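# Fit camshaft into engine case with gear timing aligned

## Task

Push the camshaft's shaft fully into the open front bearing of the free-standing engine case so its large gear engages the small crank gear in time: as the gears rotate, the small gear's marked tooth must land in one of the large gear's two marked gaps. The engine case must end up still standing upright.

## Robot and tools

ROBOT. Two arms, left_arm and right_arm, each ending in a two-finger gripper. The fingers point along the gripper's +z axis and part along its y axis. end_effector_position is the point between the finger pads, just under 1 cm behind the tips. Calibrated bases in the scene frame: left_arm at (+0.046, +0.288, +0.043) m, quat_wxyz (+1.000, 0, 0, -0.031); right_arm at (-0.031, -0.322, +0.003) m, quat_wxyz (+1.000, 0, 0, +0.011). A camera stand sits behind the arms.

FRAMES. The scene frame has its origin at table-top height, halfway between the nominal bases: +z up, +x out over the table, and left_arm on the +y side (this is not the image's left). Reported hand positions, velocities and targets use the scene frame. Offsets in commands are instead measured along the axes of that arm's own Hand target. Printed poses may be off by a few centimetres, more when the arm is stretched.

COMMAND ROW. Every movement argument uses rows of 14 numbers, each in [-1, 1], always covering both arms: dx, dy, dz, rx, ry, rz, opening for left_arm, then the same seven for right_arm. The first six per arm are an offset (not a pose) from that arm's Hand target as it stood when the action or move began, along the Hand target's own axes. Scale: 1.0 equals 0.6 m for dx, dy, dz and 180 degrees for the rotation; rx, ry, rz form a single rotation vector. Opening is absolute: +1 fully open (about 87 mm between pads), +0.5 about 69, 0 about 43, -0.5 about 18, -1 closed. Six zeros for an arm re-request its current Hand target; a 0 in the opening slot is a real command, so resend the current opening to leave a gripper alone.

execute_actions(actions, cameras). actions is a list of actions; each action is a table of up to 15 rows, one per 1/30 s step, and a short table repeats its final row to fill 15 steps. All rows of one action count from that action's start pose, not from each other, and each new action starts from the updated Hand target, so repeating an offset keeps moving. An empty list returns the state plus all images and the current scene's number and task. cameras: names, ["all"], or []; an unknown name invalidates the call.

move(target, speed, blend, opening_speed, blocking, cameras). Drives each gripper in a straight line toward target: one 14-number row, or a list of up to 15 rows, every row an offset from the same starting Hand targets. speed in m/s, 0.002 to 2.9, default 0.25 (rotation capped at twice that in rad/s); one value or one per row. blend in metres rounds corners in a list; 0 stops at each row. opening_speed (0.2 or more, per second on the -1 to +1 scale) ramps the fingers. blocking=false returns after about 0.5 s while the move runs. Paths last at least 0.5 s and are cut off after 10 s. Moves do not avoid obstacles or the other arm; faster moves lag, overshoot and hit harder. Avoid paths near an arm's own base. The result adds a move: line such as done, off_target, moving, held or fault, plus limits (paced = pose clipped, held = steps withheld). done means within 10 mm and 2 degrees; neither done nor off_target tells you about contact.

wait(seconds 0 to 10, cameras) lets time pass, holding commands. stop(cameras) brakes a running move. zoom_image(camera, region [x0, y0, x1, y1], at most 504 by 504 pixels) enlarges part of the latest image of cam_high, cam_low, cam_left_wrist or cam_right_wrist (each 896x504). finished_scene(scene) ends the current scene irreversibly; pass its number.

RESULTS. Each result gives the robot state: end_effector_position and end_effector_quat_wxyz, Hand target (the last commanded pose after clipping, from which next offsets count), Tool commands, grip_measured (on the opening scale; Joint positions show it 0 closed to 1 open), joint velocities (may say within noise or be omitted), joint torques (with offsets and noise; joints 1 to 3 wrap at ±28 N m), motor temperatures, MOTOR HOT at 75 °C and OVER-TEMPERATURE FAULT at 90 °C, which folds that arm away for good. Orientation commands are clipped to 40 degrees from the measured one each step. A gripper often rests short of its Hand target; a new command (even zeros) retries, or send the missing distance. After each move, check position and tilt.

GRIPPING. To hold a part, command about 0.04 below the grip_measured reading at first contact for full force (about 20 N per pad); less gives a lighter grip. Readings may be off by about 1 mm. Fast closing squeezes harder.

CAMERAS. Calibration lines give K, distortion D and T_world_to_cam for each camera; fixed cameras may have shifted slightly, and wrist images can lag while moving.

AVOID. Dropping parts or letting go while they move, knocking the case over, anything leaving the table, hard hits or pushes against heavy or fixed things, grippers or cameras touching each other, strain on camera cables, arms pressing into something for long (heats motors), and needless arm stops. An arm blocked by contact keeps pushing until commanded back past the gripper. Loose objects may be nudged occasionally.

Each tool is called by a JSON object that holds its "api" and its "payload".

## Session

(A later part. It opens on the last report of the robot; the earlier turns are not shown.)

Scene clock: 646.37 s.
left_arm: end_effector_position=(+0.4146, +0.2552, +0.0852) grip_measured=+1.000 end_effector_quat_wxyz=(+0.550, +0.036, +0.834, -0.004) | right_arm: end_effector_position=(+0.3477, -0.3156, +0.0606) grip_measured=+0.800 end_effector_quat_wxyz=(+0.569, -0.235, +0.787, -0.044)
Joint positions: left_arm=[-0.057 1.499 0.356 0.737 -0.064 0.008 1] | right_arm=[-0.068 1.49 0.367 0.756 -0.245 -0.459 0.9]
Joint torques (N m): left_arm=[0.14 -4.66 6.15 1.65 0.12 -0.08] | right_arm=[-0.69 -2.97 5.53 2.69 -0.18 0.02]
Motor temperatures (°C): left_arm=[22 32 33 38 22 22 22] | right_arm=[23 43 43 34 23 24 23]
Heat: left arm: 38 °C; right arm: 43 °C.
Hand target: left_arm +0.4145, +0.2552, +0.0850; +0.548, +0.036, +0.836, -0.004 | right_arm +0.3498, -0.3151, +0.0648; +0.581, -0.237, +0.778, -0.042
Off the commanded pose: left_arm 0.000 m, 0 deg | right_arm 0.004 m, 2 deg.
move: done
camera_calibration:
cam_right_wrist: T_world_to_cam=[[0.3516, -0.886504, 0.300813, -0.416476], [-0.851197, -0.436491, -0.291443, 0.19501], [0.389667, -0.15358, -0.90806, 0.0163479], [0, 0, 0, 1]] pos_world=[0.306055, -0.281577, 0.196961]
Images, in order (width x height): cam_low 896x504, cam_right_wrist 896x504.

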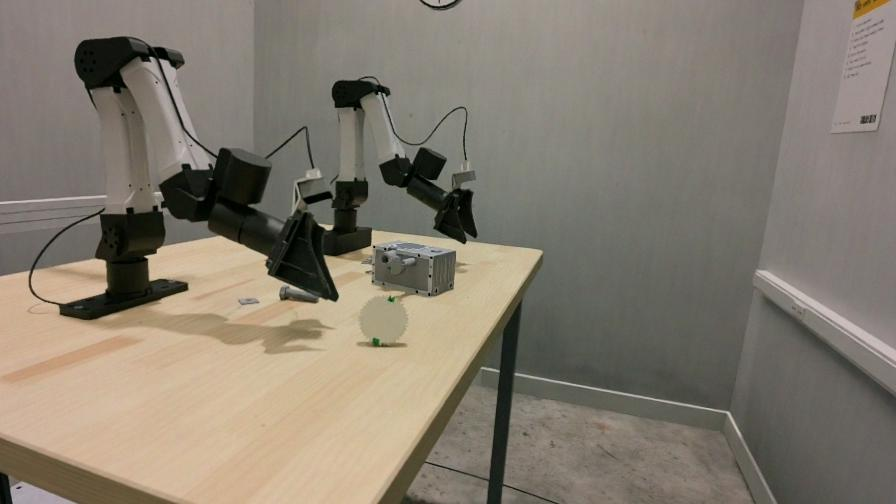

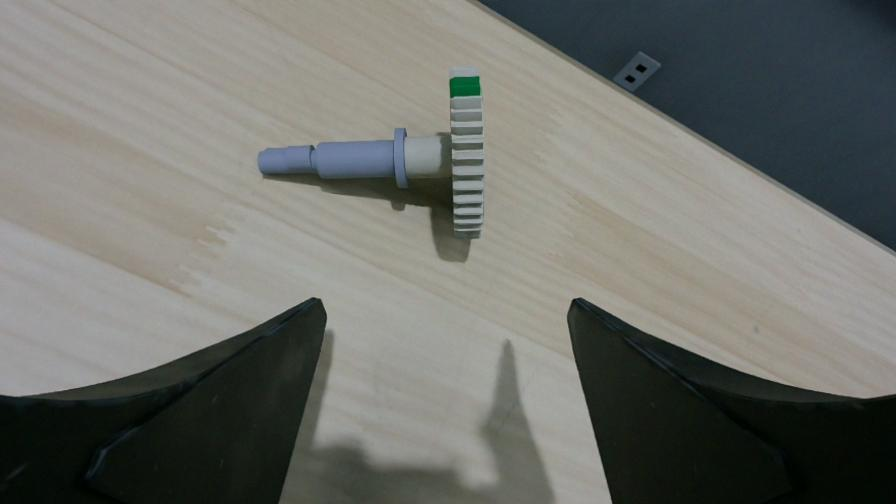

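{"api": "move", "payload": {"target": [0,0,0,0,0,0,1,0.002,-0.0117,0.08,0,0,0,0.8], "speed": 0.12, "cameras": ["cam_right_wrist","cam_low"]}}

Scene clock: 666.00 s.
left_arm: end_effector_position=(+0.4146, +0.2552, +0.0852) grip_measured=+1.000 end_effector_quat_wxyz=(+0.550, +0.036, +0.834, -0.004) | right_arm: end_effector_position=(+0.3825, -0.3141, +0.0358) grip_measured=+0.800 end_effector_quat_wxyz=(+0.558, -0.238, +0.794, -0.037)
Joint positions: left_arm=[-0.057 1.499 0.356 0.737 -0.064 0.008 1] | right_arm=[-0.061 1.721 0.489 0.836 -0.245 -0.459 0.9]
Joint torques (N m): left_arm=[0.06 -4.55 6.11 1.64 0.17 -0.12] | right_arm=[0.38 -4.21 8.12 2.68 0.03 0.11]
Heat: left arm: 38 °C; right arm: 41 °C.
Hand target: left_arm +0.4145, +0.2552, +0.0850; +0.548, +0.036, +0.836, -0.004 | right_arm +0.3961, -0.3118, +0.0506; +0.581, -0.237, +0.778, -0.042
Off the commanded pose: left_arm 0.000 m, 0 deg | right_arm 0.020 m, 3 deg.
move: off_target (right_arm)
camera_calibration:
cam_right_wrist: T_world_to_cam=[[0.366944, -0.884153, 0.289181, -0.424686], [-0.856059, -0.4426, -0.266962, 0.217149], [0.364027, -0.149595, -0.919296, -0.00805287], [0, 0, 0, 1]] pos_world=[0.344659, -0.280582, 0.173378]
Images, in order (width x height): cam_low 896x504, cam_right_wrist 896x504.

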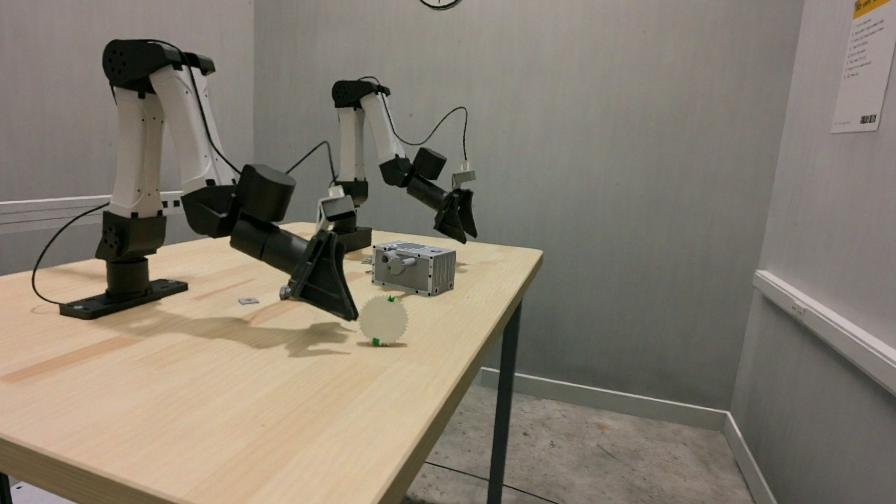

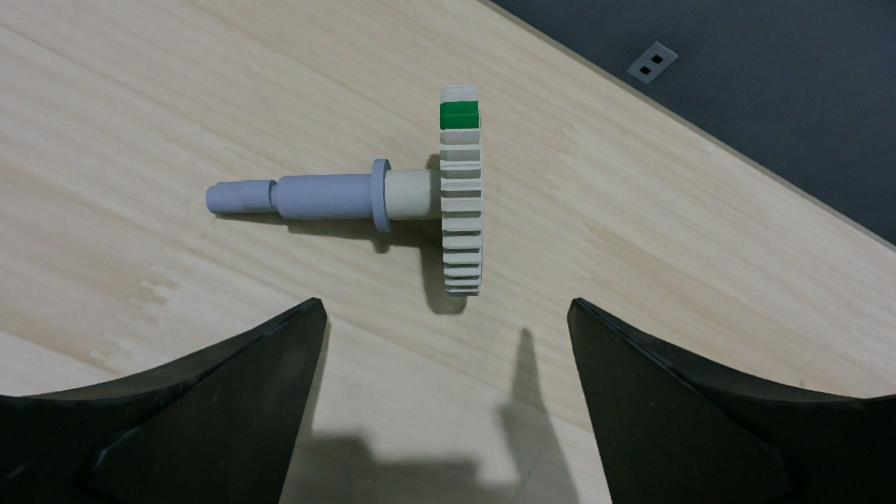

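{"api": "move", "payload": {"target": [0,0,0,0,0,0,1,-0.021,-0.0066,0.03,0,0,0,0.8], "speed": 0.1, "cameras": ["cam_right_wrist","cam_low"]}}

Scene clock: 675.80 s.
left_arm: end_effector_position=(+0.4146, +0.2552, +0.0852) grip_measured=+1.000 end_effector_quat_wxyz=(+0.550, +0.036, +0.834, -0.004) | right_arm: end_effector_position=(+0.4083, -0.3071, +0.0499) grip_measured=+0.800 end_effector_quat_wxyz=(+0.573, -0.242, +0.782, -0.039)
Joint positions: left_arm=[-0.057 1.499 0.356 0.737 -0.064 0.008 1] | right_arm=[-0.039 1.76 0.581 0.822 -0.235 -0.456 0.9]
Joint torques (N m): left_arm=[0.35 -4.7 6.11 1.69 0.11 -0.06] | right_arm=[0.35 -4.71 8.36 2.26 0.14 0.15]
Heat: left arm: 38 °C; right arm: 41 °C.
Hand target: left_arm +0.4145, +0.2552, +0.0850; +0.548, +0.036, +0.836, -0.004 | right_arm +0.4166, -0.3061, +0.0572; +0.580, -0.237, +0.778, -0.042
Off the commanded pose: left_arm 0.000 m, 0 deg | right_arm 0.011 m, 1 deg.
move: off_target (right_arm)
camera_calibration:
cam_right_wrist: T_world_to_cam=[[0.36608, -0.879437, 0.304262, -0.431022], [-0.840176, -0.452928, -0.298262, 0.237973], [0.400111, -0.146446, -0.90469, -0.0178686], [0, 0, 0, 1]] pos_world=[0.364877, -0.273889, 0.185956]
Images, in order (width x height): cam_low 896x504, cam_right_wrist 896x504.

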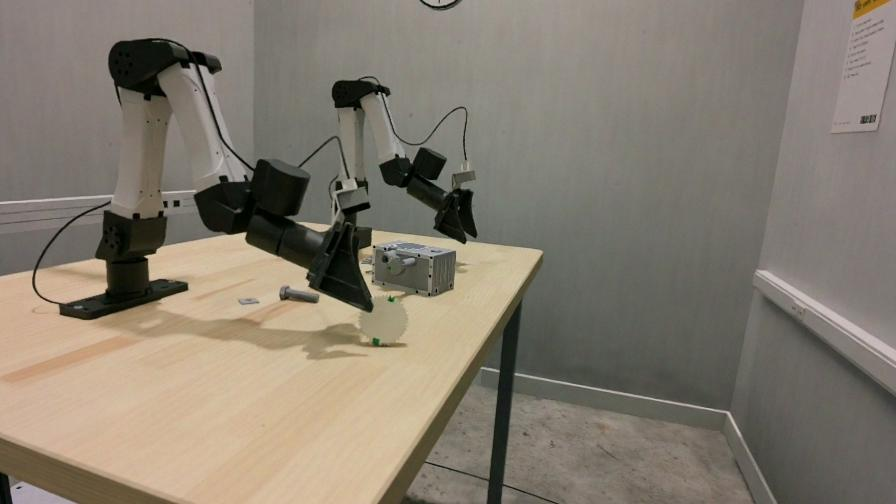

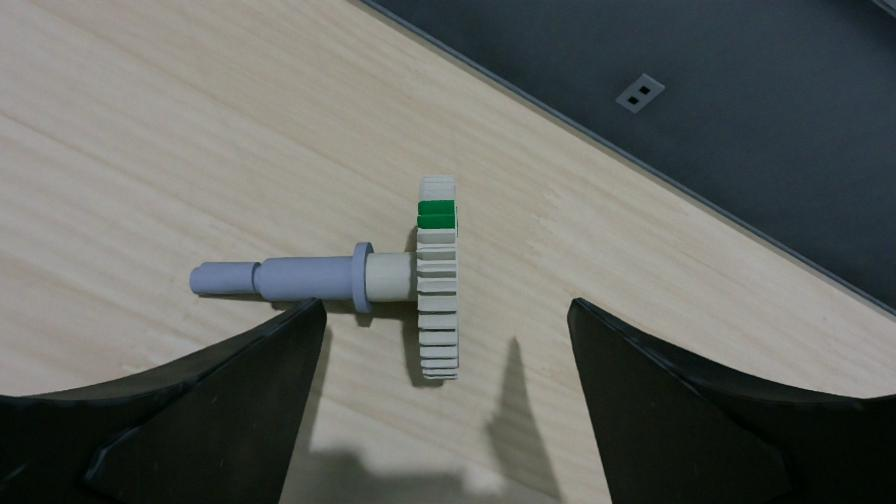

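{"api": "move", "payload": {"target": [0,0,0,0,0,0,1,0,0.003,0,0,0,0,-0.75], "speed": 0.05, "opening_speed": 0.6, "cameras": ["cam_right_wrist","cam_low"]}}

Scene clock: 689.97 s.
left_arm: end_effector_position=(+0.4146, +0.2552, +0.0852) grip_measured=+1.000 end_effector_quat_wxyz=(+0.550, +0.036, +0.834, -0.004) | right_arm: end_effector_position=(+0.4082, -0.3060, +0.0496) grip_measured=-0.627 end_effector_quat_wxyz=(+0.572, -0.242, +0.783, -0.040)
Joint positions: left_arm=[-0.057 1.499 0.356 0.737 -0.064 0.008 1] | right_arm=[-0.034 1.76 0.581 0.821 -0.229 -0.453 0.187]
Joint torques (N m): left_arm=[0.17 -4.55 6.16 1.61 0.16 -0.09] | right_arm=[0.36 -4.64 8.08 2.33 0.13 0.14]
Motor temperatures (°C): left_arm=[22 32 33 38 22 22 22] | right_arm=[23 38 42 36 23 24 23]
Heat: left arm: 38 °C; right arm: 42 °C.
Hand target: left_arm +0.4145, +0.2552, +0.0850; +0.548, +0.036, +0.836, -0.004 | right_arm +0.4160, -0.3046, +0.0566; +0.580, -0.237, +0.778, -0.042
Off the commanded pose: left_arm 0.000 m, 0 deg | right_arm 0.011 m, 1 deg.
move: off_target (right_arm)
camera_calibration:
cam_right_wrist: T_world_to_cam=[[0.36488, -0.880084, 0.303834, -0.429606], [-0.841546, -0.451359, -0.296774, 0.239245], [0.398324, -0.147403, -0.905323, -0.0175332], [0, 0, 0, 1]] pos_world=[0.365075, -0.272688, 0.185657]
Images, in order (width x height): cam_low 896x504, cam_right_wrist 896x504.

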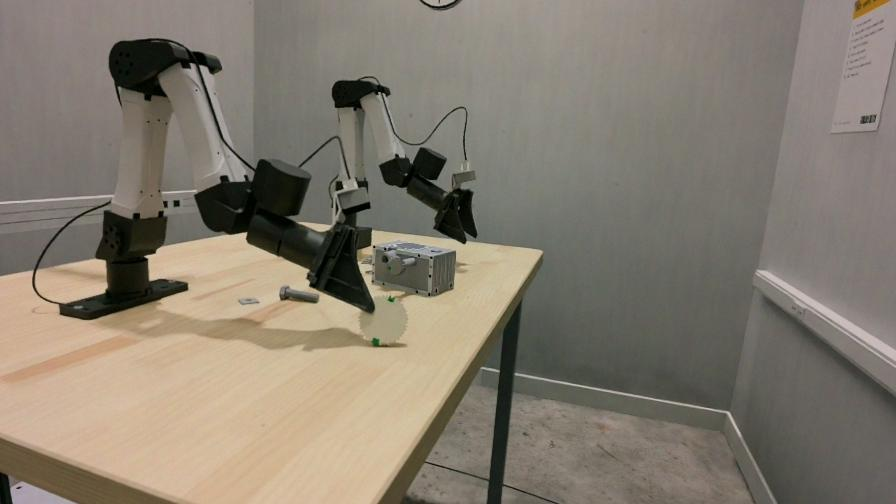

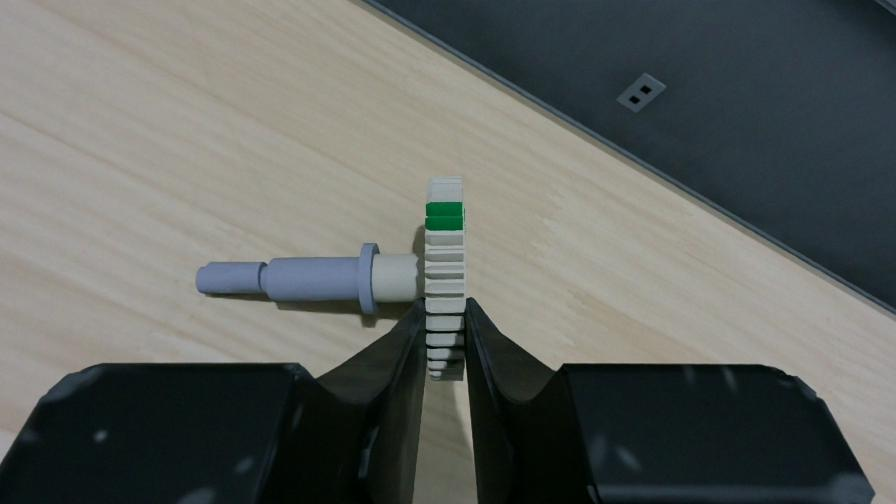

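{"api": "move", "payload": {"target": [[0,0,0,0,0,0,1,-0.103,-0.04,-0.038,0,0,0,-0.75],[0,0,0,0,0,0,1,-0.142,0.175,-0.191,-0.040,0.5316,0.219,-0.75]], "speed": 0.2, "cameras": ["cam_right_wrist","cam_low"]}}

{"api": "zoom_image", "payload": {"camera": "cam_low", "region": [300, 180, 480, 310]}}

Scene clock: 763.50 s.
left_arm: end_effector_position=(+0.4146, +0.2552, +0.0852) grip_measured=+1.000 end_effector_quat_wxyz=(+0.550, +0.036, +0.834, -0.004) | right_arm: end_effector_position=(+0.3005, -0.2010, +0.1156) grip_measured=-0.627 end_effector_quat_wxyz=(-0.092, +0.092, +0.990, +0.050)
Joint positions: left_arm=[-0.057 1.499 0.356 0.737 -0.064 0.008 1] | right_arm=[0.208 2.185 2.025 -1.556 -0.153 0.402 0.186]
Joint torques (N m): left_arm=[0.16 -4.46 6.23 1.62 0.14 -0.11] | right_arm=[-0.87 -11.47 6.12 -0.11 -0.31 0.12]
Heat: left arm: 38 °C; right arm: 44 °C.
Hand target: left_arm +0.4145, +0.2552, +0.0850; +0.548, +0.036, +0.836, -0.004 | right_arm +0.2949, -0.2003, +0.1331; -0.206, +0.085, +0.975, +0.018
Off the commanded pose: left_arm 0.000 m, 0 deg | right_arm 0.018 m, 14 deg.
joint sent to its limit (right arm) — joint 4 (wrist pitch), lower limit. The joint targets are off in orientation, not in position.
move: off_target (right_arm)
camera_calibration:
cam_right_wrist: T_world_to_cam=[[-0.219928, -0.968314, -0.118319, -0.111107], [-0.491769, 0.00530059, 0.870709, 0.0673624], [-0.842493, 0.249679, -0.477353, 0.503865], [0, 0, 0, 1]] pos_world=[0.433194, -0.233749, 0.168722]
Images, in order (width x height): cam_low 896x504, cam_right_wrist 896x504.

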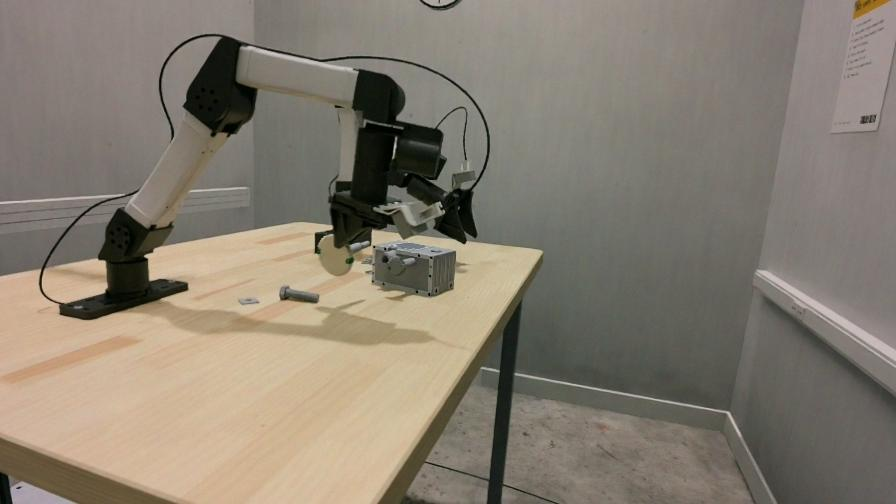

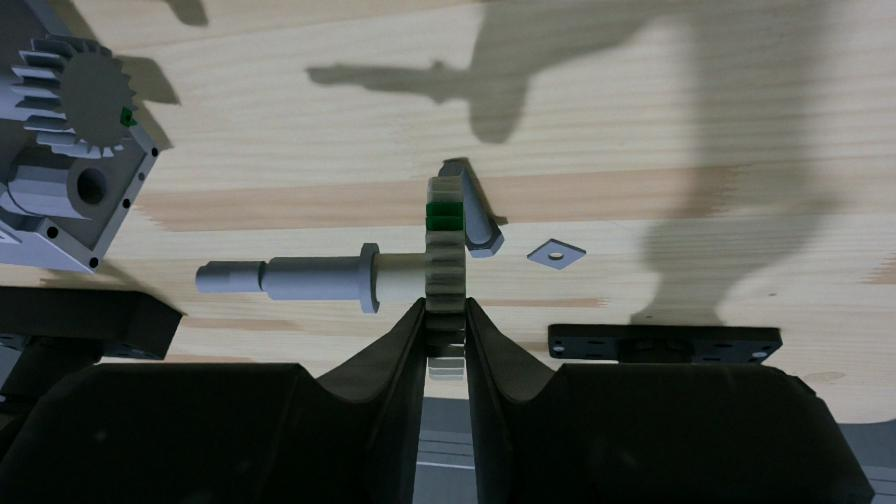

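Scaled by 2.800 from the camera's 896x504 image, which has a finer 1280x720 frame.

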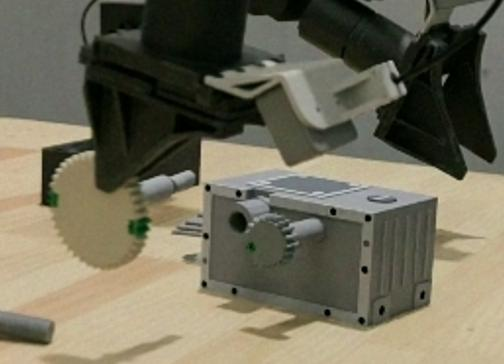

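{"api": "move", "payload": {"target": [[-0.153,0.0055,-0.0667,0,0,0,1,0,0,0,0,0,0,-0.75],[-0.065,-0.339,-0.359,0.2546,-0.0091,0.1112,1,-0.0287,0.0733,0.0583,0,-0.05,0,-0.75]], "speed": 0.2, "blend": 0.04, "cameras": ["cam_right_wrist","cam_low","cam_left_wrist"]}}

{"api": "zoom_image", "payload": {"camera": "cam_low", "region": [320, 200, 480, 310]}}

Scene clock: 796.60 s.
left_arm: end_effector_position=(+0.2204, +0.0580, +0.2059) grip_measured=+1.000 end_effector_quat_wxyz=(+0.504, +0.389, +0.732, -0.242) | right_arm: end_effector_position=(+0.3022, -0.1599, +0.0853) grip_measured=-0.627 end_effector_quat_wxyz=(-0.115, +0.088, +0.989, +0.022)
Joint positions: left_arm=[-0.859 0.714 0.506 -0.176 0.013 0.047 1] | right_arm=[0.315 2.314 2.107 -1.557 -0.134 0.502 0.186]
Joint torques (N m): left_arm=[-0.5 -0.24 8.21 1.54 0 -0.25] | right_arm=[0.29 -8.92 9.58 -0.22 0.05 0.12]
Heat: left arm: 39 °C; right arm: 42 °C.
Hand target: left_arm +0.2197, +0.0601, +0.2000; +0.495, +0.386, +0.742, -0.235 | right_arm +0.3040, -0.1572, +0.0941; -0.129, +0.086, +0.988, +0.011
Off the commanded pose: left_arm 0.006 m, 2 deg | right_arm 0.009 m, 2 deg.
joint sent to its limit (right arm) — joint 4 (wrist pitch), lower limit. The joint targets are off in orientation, not in position.
move: done
camera_calibration:
cam_left_wrist: T_world_to_cam=[[-0.81239, -0.582372, -0.0294054, 0.213474], [-0.545401, 0.776724, -0.315021, 0.16275], [0.206299, -0.239882, -0.948629, 0.302985], [0, 0, 0, 1]] pos_world=[0.199683, 0.0705901, 0.344968]
cam_right_wrist: T_world_to_cam=[[-0.211094, -0.975765, -0.0576439, -0.083564], [-0.448098, 0.044192, 0.892891, 0.085458], [-0.868705, 0.214314, -0.446567, 0.48013], [0, 0, 0, 1]] pos_world=[0.437745, -0.188214, 0.133289]
Images, in order (width x height): cam_low 896x504, cam_left_wrist 896x504, cam_right_wrist 896x504.

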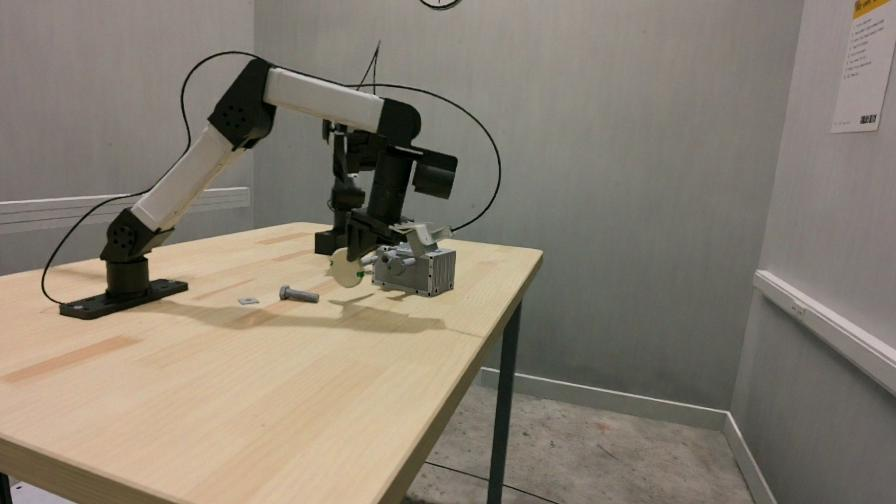

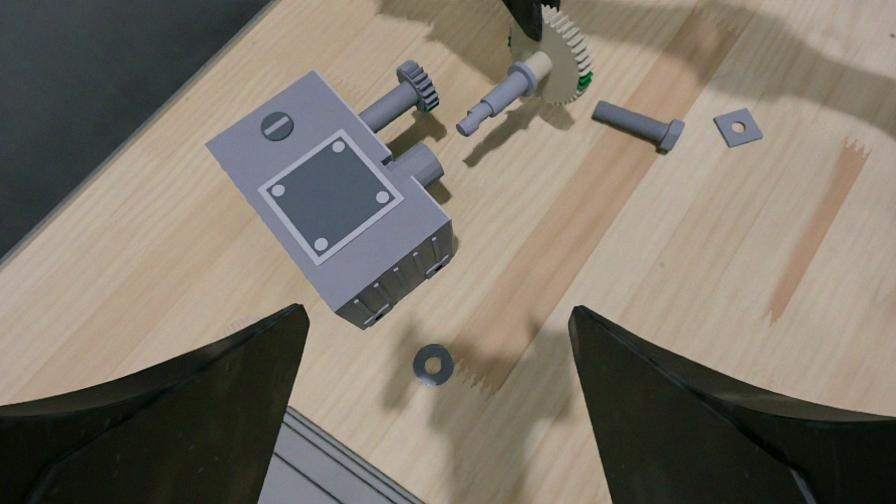

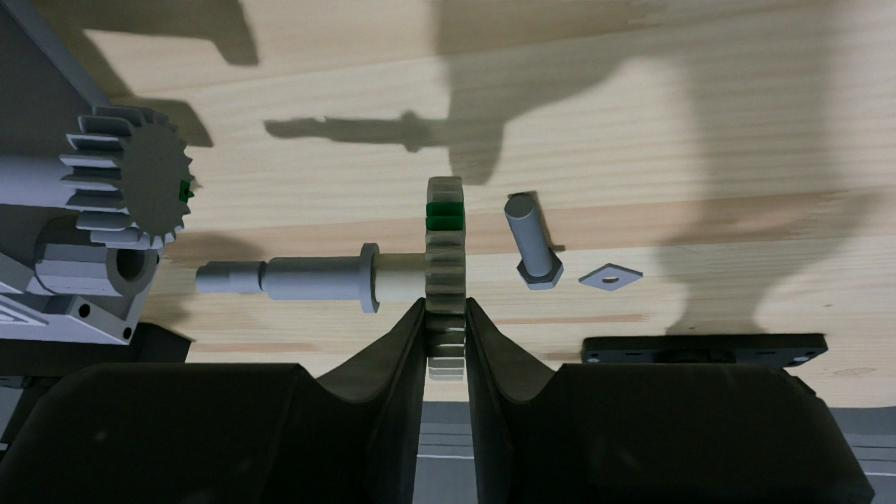

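Scaled by 3.150 from the camera's 896x504 image, which has a finer 1280x720 frame.

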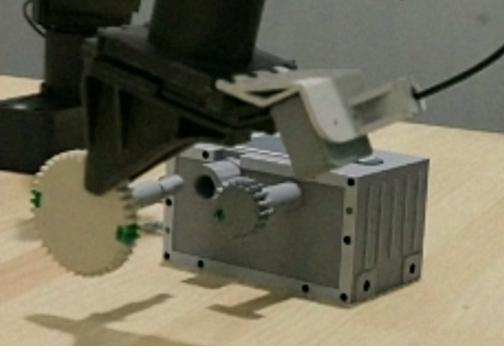

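{"api": "zoom_image", "payload": {"camera": "cam_left_wrist", "region": [340, 0, 620, 230]}}

{"api": "zoom_image", "payload": {"camera": "cam_right_wrist", "region": [0, 80, 480, 390]}}

Scaled by 1.800 from the camera's 896x504 image, which has a finer 1280x720 frame.

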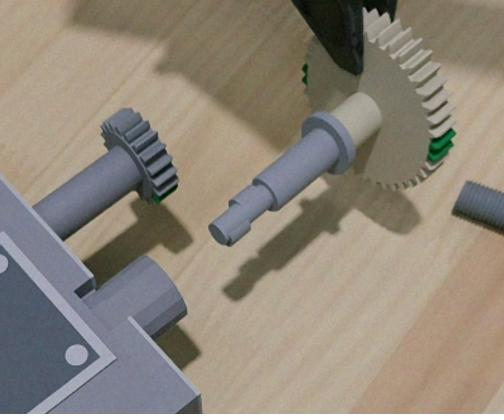

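Scaled by 1.050 from the camera's 896x504 image, which has a finer 1280x720 frame.

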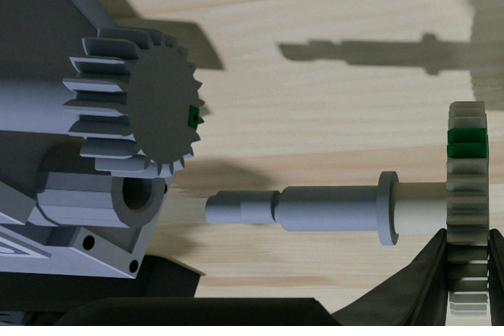

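{"api": "move", "payload": {"target": [0,0,0,0,0,0,1,0.0093,0.021,0.011,0.002,0,0.0205,-0.75], "speed": 0.08, "cameras": ["cam_right_wrist","cam_low","cam_left_wrist"]}}

{"api": "zoom_image", "payload": {"camera": "cam_left_wrist", "region": [340, 0, 620, 230]}}

{"api": "zoom_image", "payload": {"camera": "cam_right_wrist", "region": [0, 80, 480, 390]}}

{"api": "zoom_image", "payload": {"camera": "cam_low", "region": [320, 220, 450, 300]}}

Scene clock: 894.60 s.
left_arm: end_effector_position=(+0.2205, +0.0580, +0.2059) grip_measured=+1.000 end_effector_quat_wxyz=(+0.504, +0.389, +0.732, -0.242) | right_arm: end_effector_position=(+0.2975, -0.1466, +0.0806) grip_measured=-0.627 end_effector_quat_wxyz=(-0.122, +0.119, +0.985, +0.011)
Joint positions: left_arm=[-0.859 0.714 0.506 -0.176 0.013 0.046 1] | right_arm=[0.345 2.328 2.107 -1.557 -0.133 0.592 0.186]
Joint torques (N m): left_arm=[-0.46 0.03 8.35 1.56 -0.05 -0.19] | right_arm=[0.29 -8.92 9.54 -0.26 0.04 0.12]
Motor temperatures (°C): left_arm=[22 28 36 39 22 22 22] | right_arm=[23 43 47 30 23 24 25]
Heat: left arm: 39 °C; right arm: 47 °C.
Hand target: left_arm +0.2197, +0.0601, +0.2000; +0.495, +0.386, +0.742, -0.235 | right_arm +0.2992, -0.1435, +0.0892; -0.130, +0.118, +0.985, +0.004
Off the commanded pose: left_arm 0.006 m, 2 deg | right_arm 0.009 m, 1 deg.
joint sent to its limit (right arm) — joint 4 (wrist pitch), lower limit. The joint targets still meet the commanded pose.
move: done
camera_calibration:
cam_left_wrist: T_world_to_cam=[[-0.811908, -0.583044, -0.0294181, 0.213512], [-0.546044, 0.776278, -0.315005, 0.16296], [0.206498, -0.239691, -0.948634, 0.302913], [0, 0, 0, 1]] pos_world=[0.199785, 0.07059, 0.344968]
cam_right_wrist: T_world_to_cam=[[-0.267873, -0.963066, -0.0273599, -0.0556127], [-0.428631, 0.0936934, 0.898608, 0.0880061], [-0.862855, 0.25244, -0.437898, 0.474358], [0, 0, 0, 1]] pos_world=[0.432127, -0.181551, 0.127116]
Images, in order (width x height): cam_low 896x504, cam_left_wrist 896x504, cam_right_wrist 896x504.

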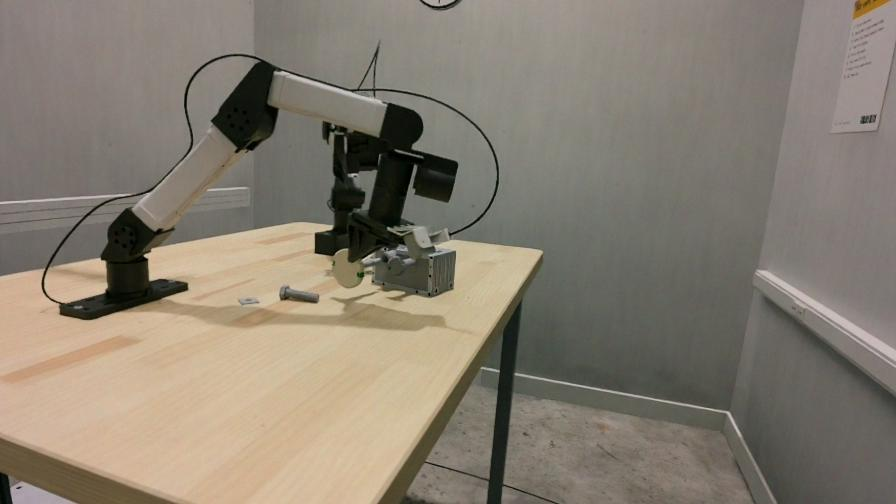

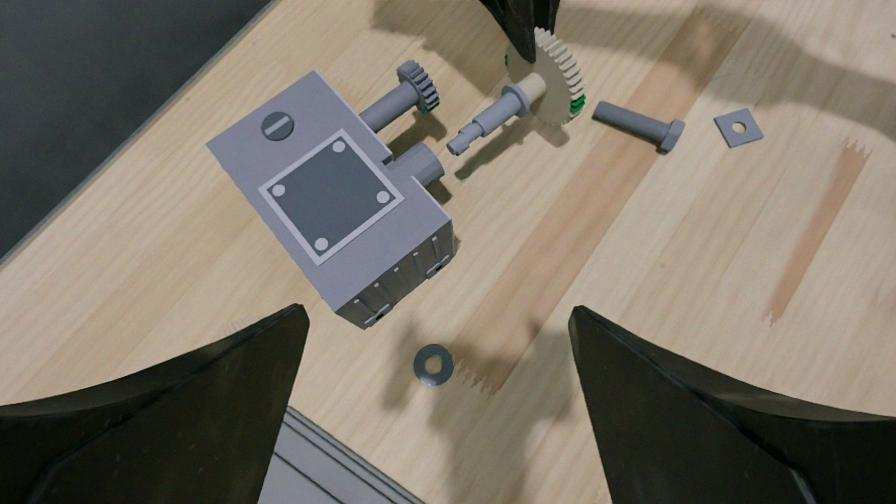

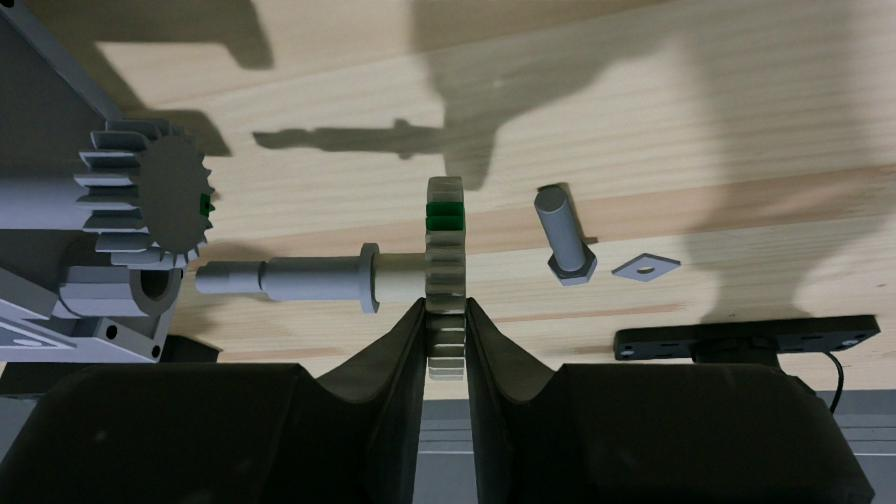

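Scaled by 1.800 from the camera's 896x504 image, which has a finer 1280x720 frame.

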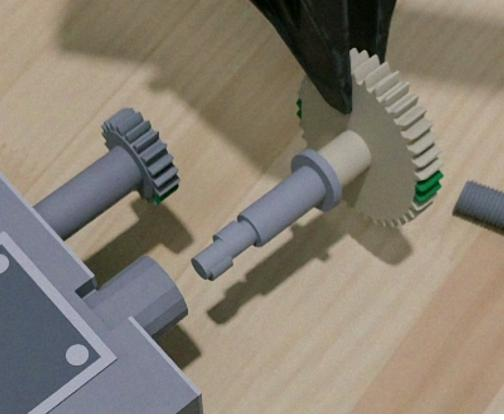

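Scaled by 1.050 from the camera's 896x504 image, which has a finer 1280x720 frame.

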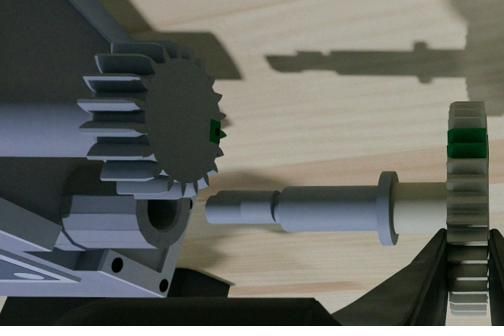

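Scaled by 3.877 from the camera's 896x504 image, which has a finer 1280x720 frame.

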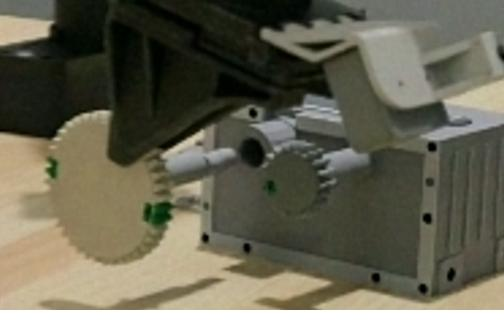

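{"api": "move", "payload": {"target": [0,0,0,0,0,0,1,0.0018,0.0165,-0.0077,0,0,0,-0.75], "speed": 0.05, "cameras": ["cam_right_wrist","cam_low","cam_left_wrist"]}}

{"api": "zoom_image", "payload": {"camera": "cam_left_wrist", "region": [380, 40, 580, 204]}}

{"api": "zoom_image", "payload": {"camera": "cam_right_wrist", "region": [40, 100, 400, 340]}}

{"api": "zoom_image", "payload": {"camera": "cam_low", "region": [325, 225, 445, 300]}}

Scene clock: 936.63 s.
left_arm: end_effector_position=(+0.2205, +0.0580, +0.2059) grip_measured=+1.000 end_effector_quat_wxyz=(+0.504, +0.389, +0.732, -0.242) | right_arm: end_effector_position=(+0.3009, -0.1378, +0.0856) grip_measured=-0.627 end_effector_quat_wxyz=(-0.109, +0.120, +0.987, +0.016)
Joint positions: left_arm=[-0.859 0.714 0.506 -0.176 0.013 0.046 1] | right_arm=[0.362 2.328 2.136 -1.557 -0.133 0.613 0.186]
Joint torques (N m): left_arm=[-0.36 -0.03 8.29 1.58 -0.04 -0.2] | right_arm=[0.29 -8.79 9.46 -0.19 -0.03 0.13]
Motor temperatures (°C): left_arm=[22 27 36 39 22 22 22] | right_arm=[23 48 48 29 23 24 25]
Heat: left arm: 39 °C; right arm: 48 °C.
Hand target: left_arm +0.2197, +0.0601, +0.2000; +0.495, +0.386, +0.742, -0.235 | right_arm +0.3017, -0.1339, +0.0936; -0.130, +0.117, +0.985, +0.004
Off the commanded pose: left_arm 0.006 m, 2 deg | right_arm 0.009 m, 3 deg.
joint sent to its limit (right arm) — joint 4 (wrist pitch), lower limit. The joint targets are off in orientation, not in position.
move: off_target (right_arm)
camera_calibration:
cam_left_wrist: T_world_to_cam=[[-0.811908, -0.583044, -0.0294181, 0.213512], [-0.546044, 0.776278, -0.315005, 0.16296], [0.206498, -0.239691, -0.948634, 0.302913], [0, 0, 0, 1]] pos_world=[0.199785, 0.07059, 0.344968]
cam_right_wrist: T_world_to_cam=[[-0.270481, -0.961882, -0.0402856, -0.0439719], [-0.451755, 0.0898585, 0.887605, 0.0915168], [-0.850152, 0.25828, -0.45884, 0.475976], [0, 0, 0, 1]] pos_world=[0.434101, -0.173454, 0.135394]
Images, in order (width x height): cam_low 896x504, cam_left_wrist 896x504, cam_right_wrist 896x504.

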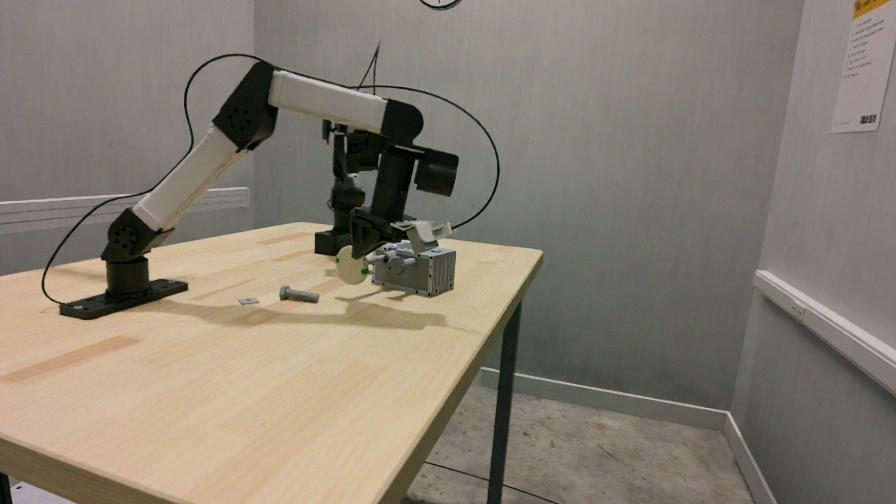

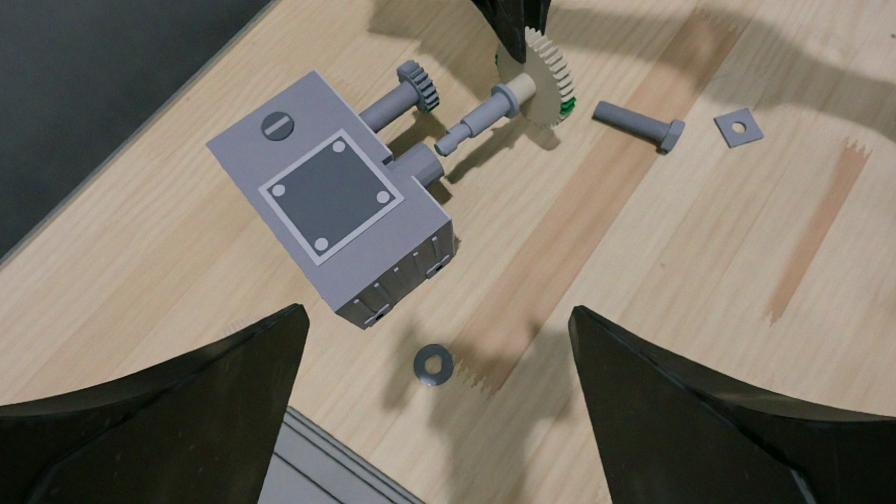

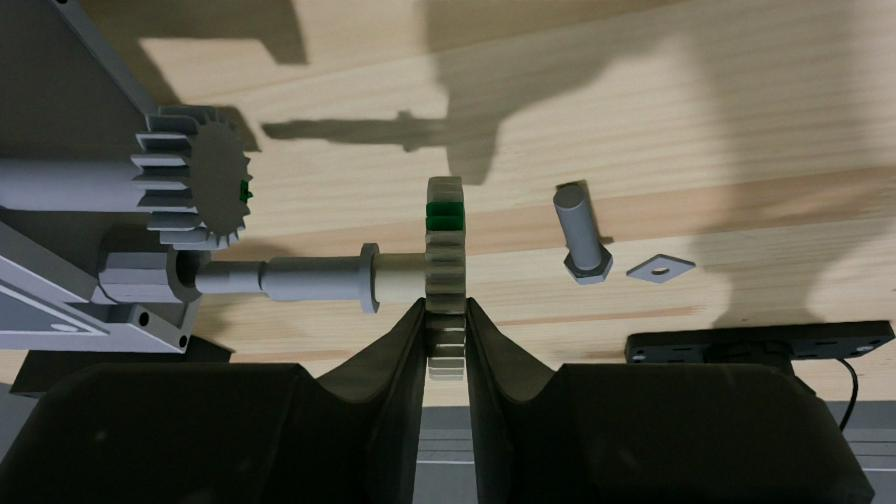

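Scaled by 2.520 from the camera's 896x504 image, which has a finer 1280x720 frame.

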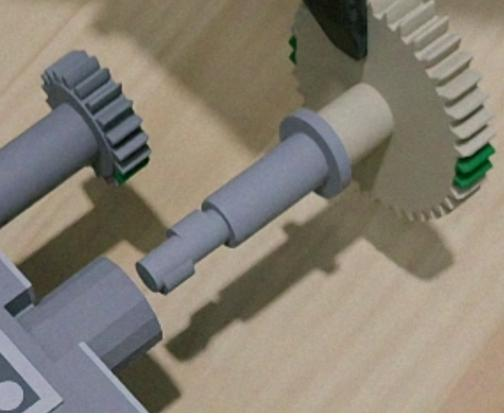

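Scaled by 1.400 from the camera's 896x504 image, which has a finer 1280x720 frame.

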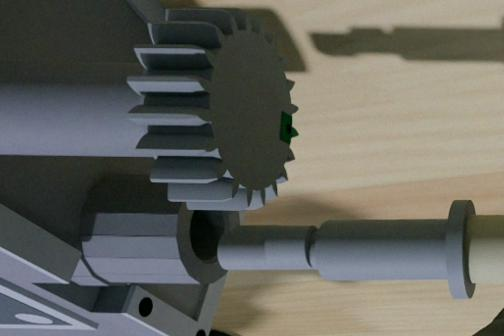

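Scaled by 4.200 from the camera's 896x504 image, which has a finer 1280x720 frame.

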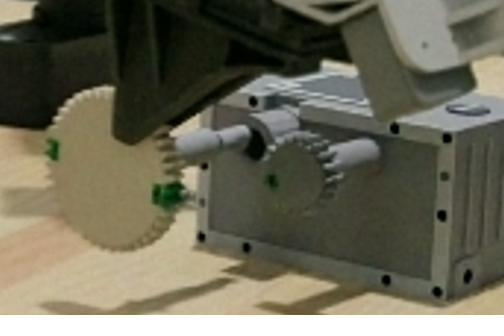

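{"api": "move", "payload": {"target": [0,0,0,0,0,0,1,0.0007,0.0062,0.0052,0,0,0,-0.75], "speed": 0.05, "cameras": ["cam_right_wrist","cam_low","cam_left_wrist"]}}

{"api": "zoom_image", "payload": {"camera": "cam_left_wrist", "region": [380, 40, 580, 204]}}

{"api": "zoom_image", "payload": {"camera": "cam_right_wrist", "region": [40, 100, 400, 340]}}

Scene clock: 958.47 s.
left_arm: end_effector_position=(+0.2205, +0.0580, +0.2059) grip_measured=+1.000 end_effector_quat_wxyz=(+0.504, +0.389, +0.732, -0.242) | right_arm: end_effector_position=(+0.3006, -0.1344, +0.0821) grip_measured=-0.627 end_effector_quat_wxyz=(-0.112, +0.120, +0.986, +0.013)
Joint positions: left_arm=[-0.859 0.714 0.506 -0.176 0.013 0.046 1] | right_arm=[0.37 2.341 2.144 -1.557 -0.133 0.621 0.186]
Joint torques (N m): left_arm=[-0.54 0.03 8.25 1.5 -0.04 -0.19] | right_arm=[0.32 -8.96 9.5 -0.2 -0.04 0.11]
Heat: left arm: 39 °C; right arm: 48 °C.
Hand target: left_arm +0.2197, +0.0601, +0.2000; +0.495, +0.386, +0.742, -0.235 | right_arm +0.3014, -0.1300, +0.0907; -0.130, +0.117, +0.985, +0.004
Off the commanded pose: left_arm 0.006 m, 2 deg | right_arm 0.010 m, 2 deg.
joint sent to its limit (right arm) — joint 4 (wrist pitch), lower limit. The joint targets are off in orientation, not in position.
move: done
camera_calibration:
cam_left_wrist: T_world_to_cam=[[-0.811908, -0.583044, -0.0294181, 0.213512], [-0.546044, 0.776278, -0.315005, 0.16296], [0.206498, -0.239691, -0.948634, 0.302913], [0, 0, 0, 1]] pos_world=[0.199785, 0.07059, 0.344968]
cam_right_wrist: T_world_to_cam=[[-0.270169, -0.962193, -0.0345514, -0.0415177], [-0.446053, 0.0932808, 0.890132, 0.0926828], [-0.853256, 0.255898, -0.45439, 0.47346], [0, 0, 0, 1]] pos_world=[0.434108, -0.169751, 0.131201]
Images, in order (width x height): cam_low 896x504, cam_left_wrist 896x504, cam_right_wrist 896x504.

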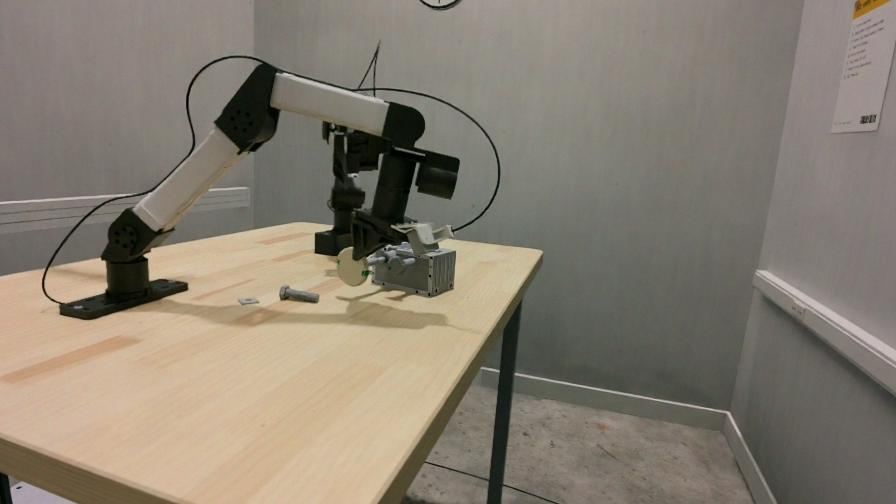

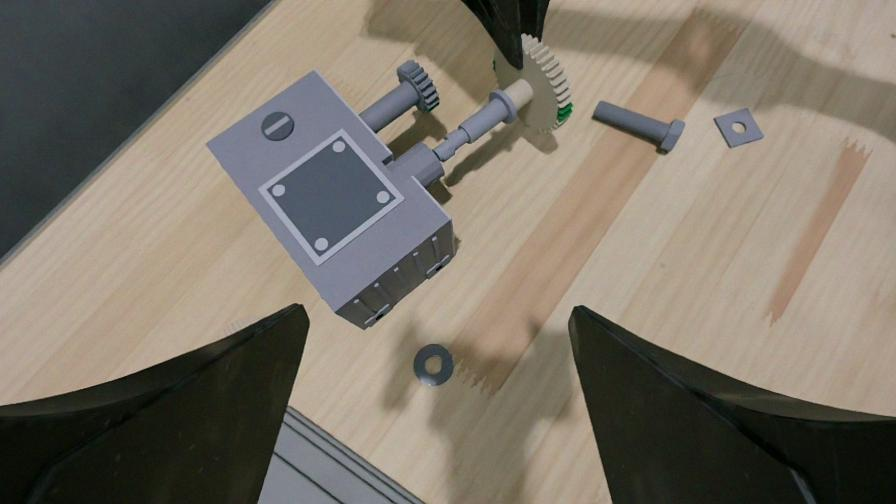

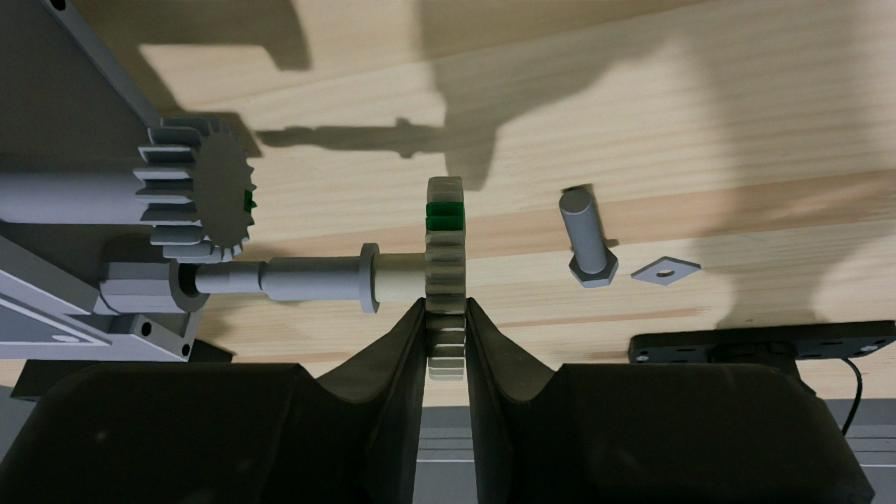

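Scaled by 2.520 from the camera's 896x504 image, which has a finer 1280x720 frame.

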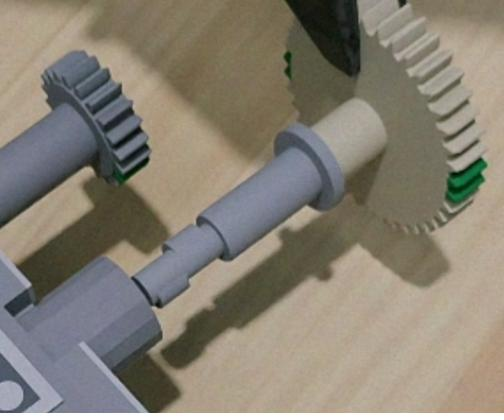

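Scaled by 1.400 from the camera's 896x504 image, which has a finer 1280x720 frame.

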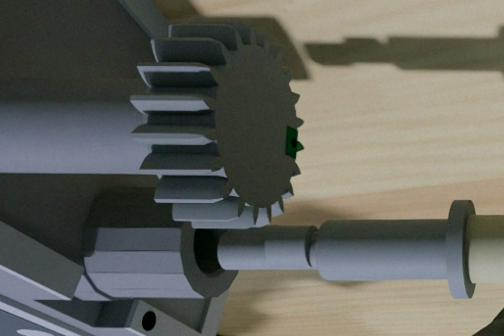

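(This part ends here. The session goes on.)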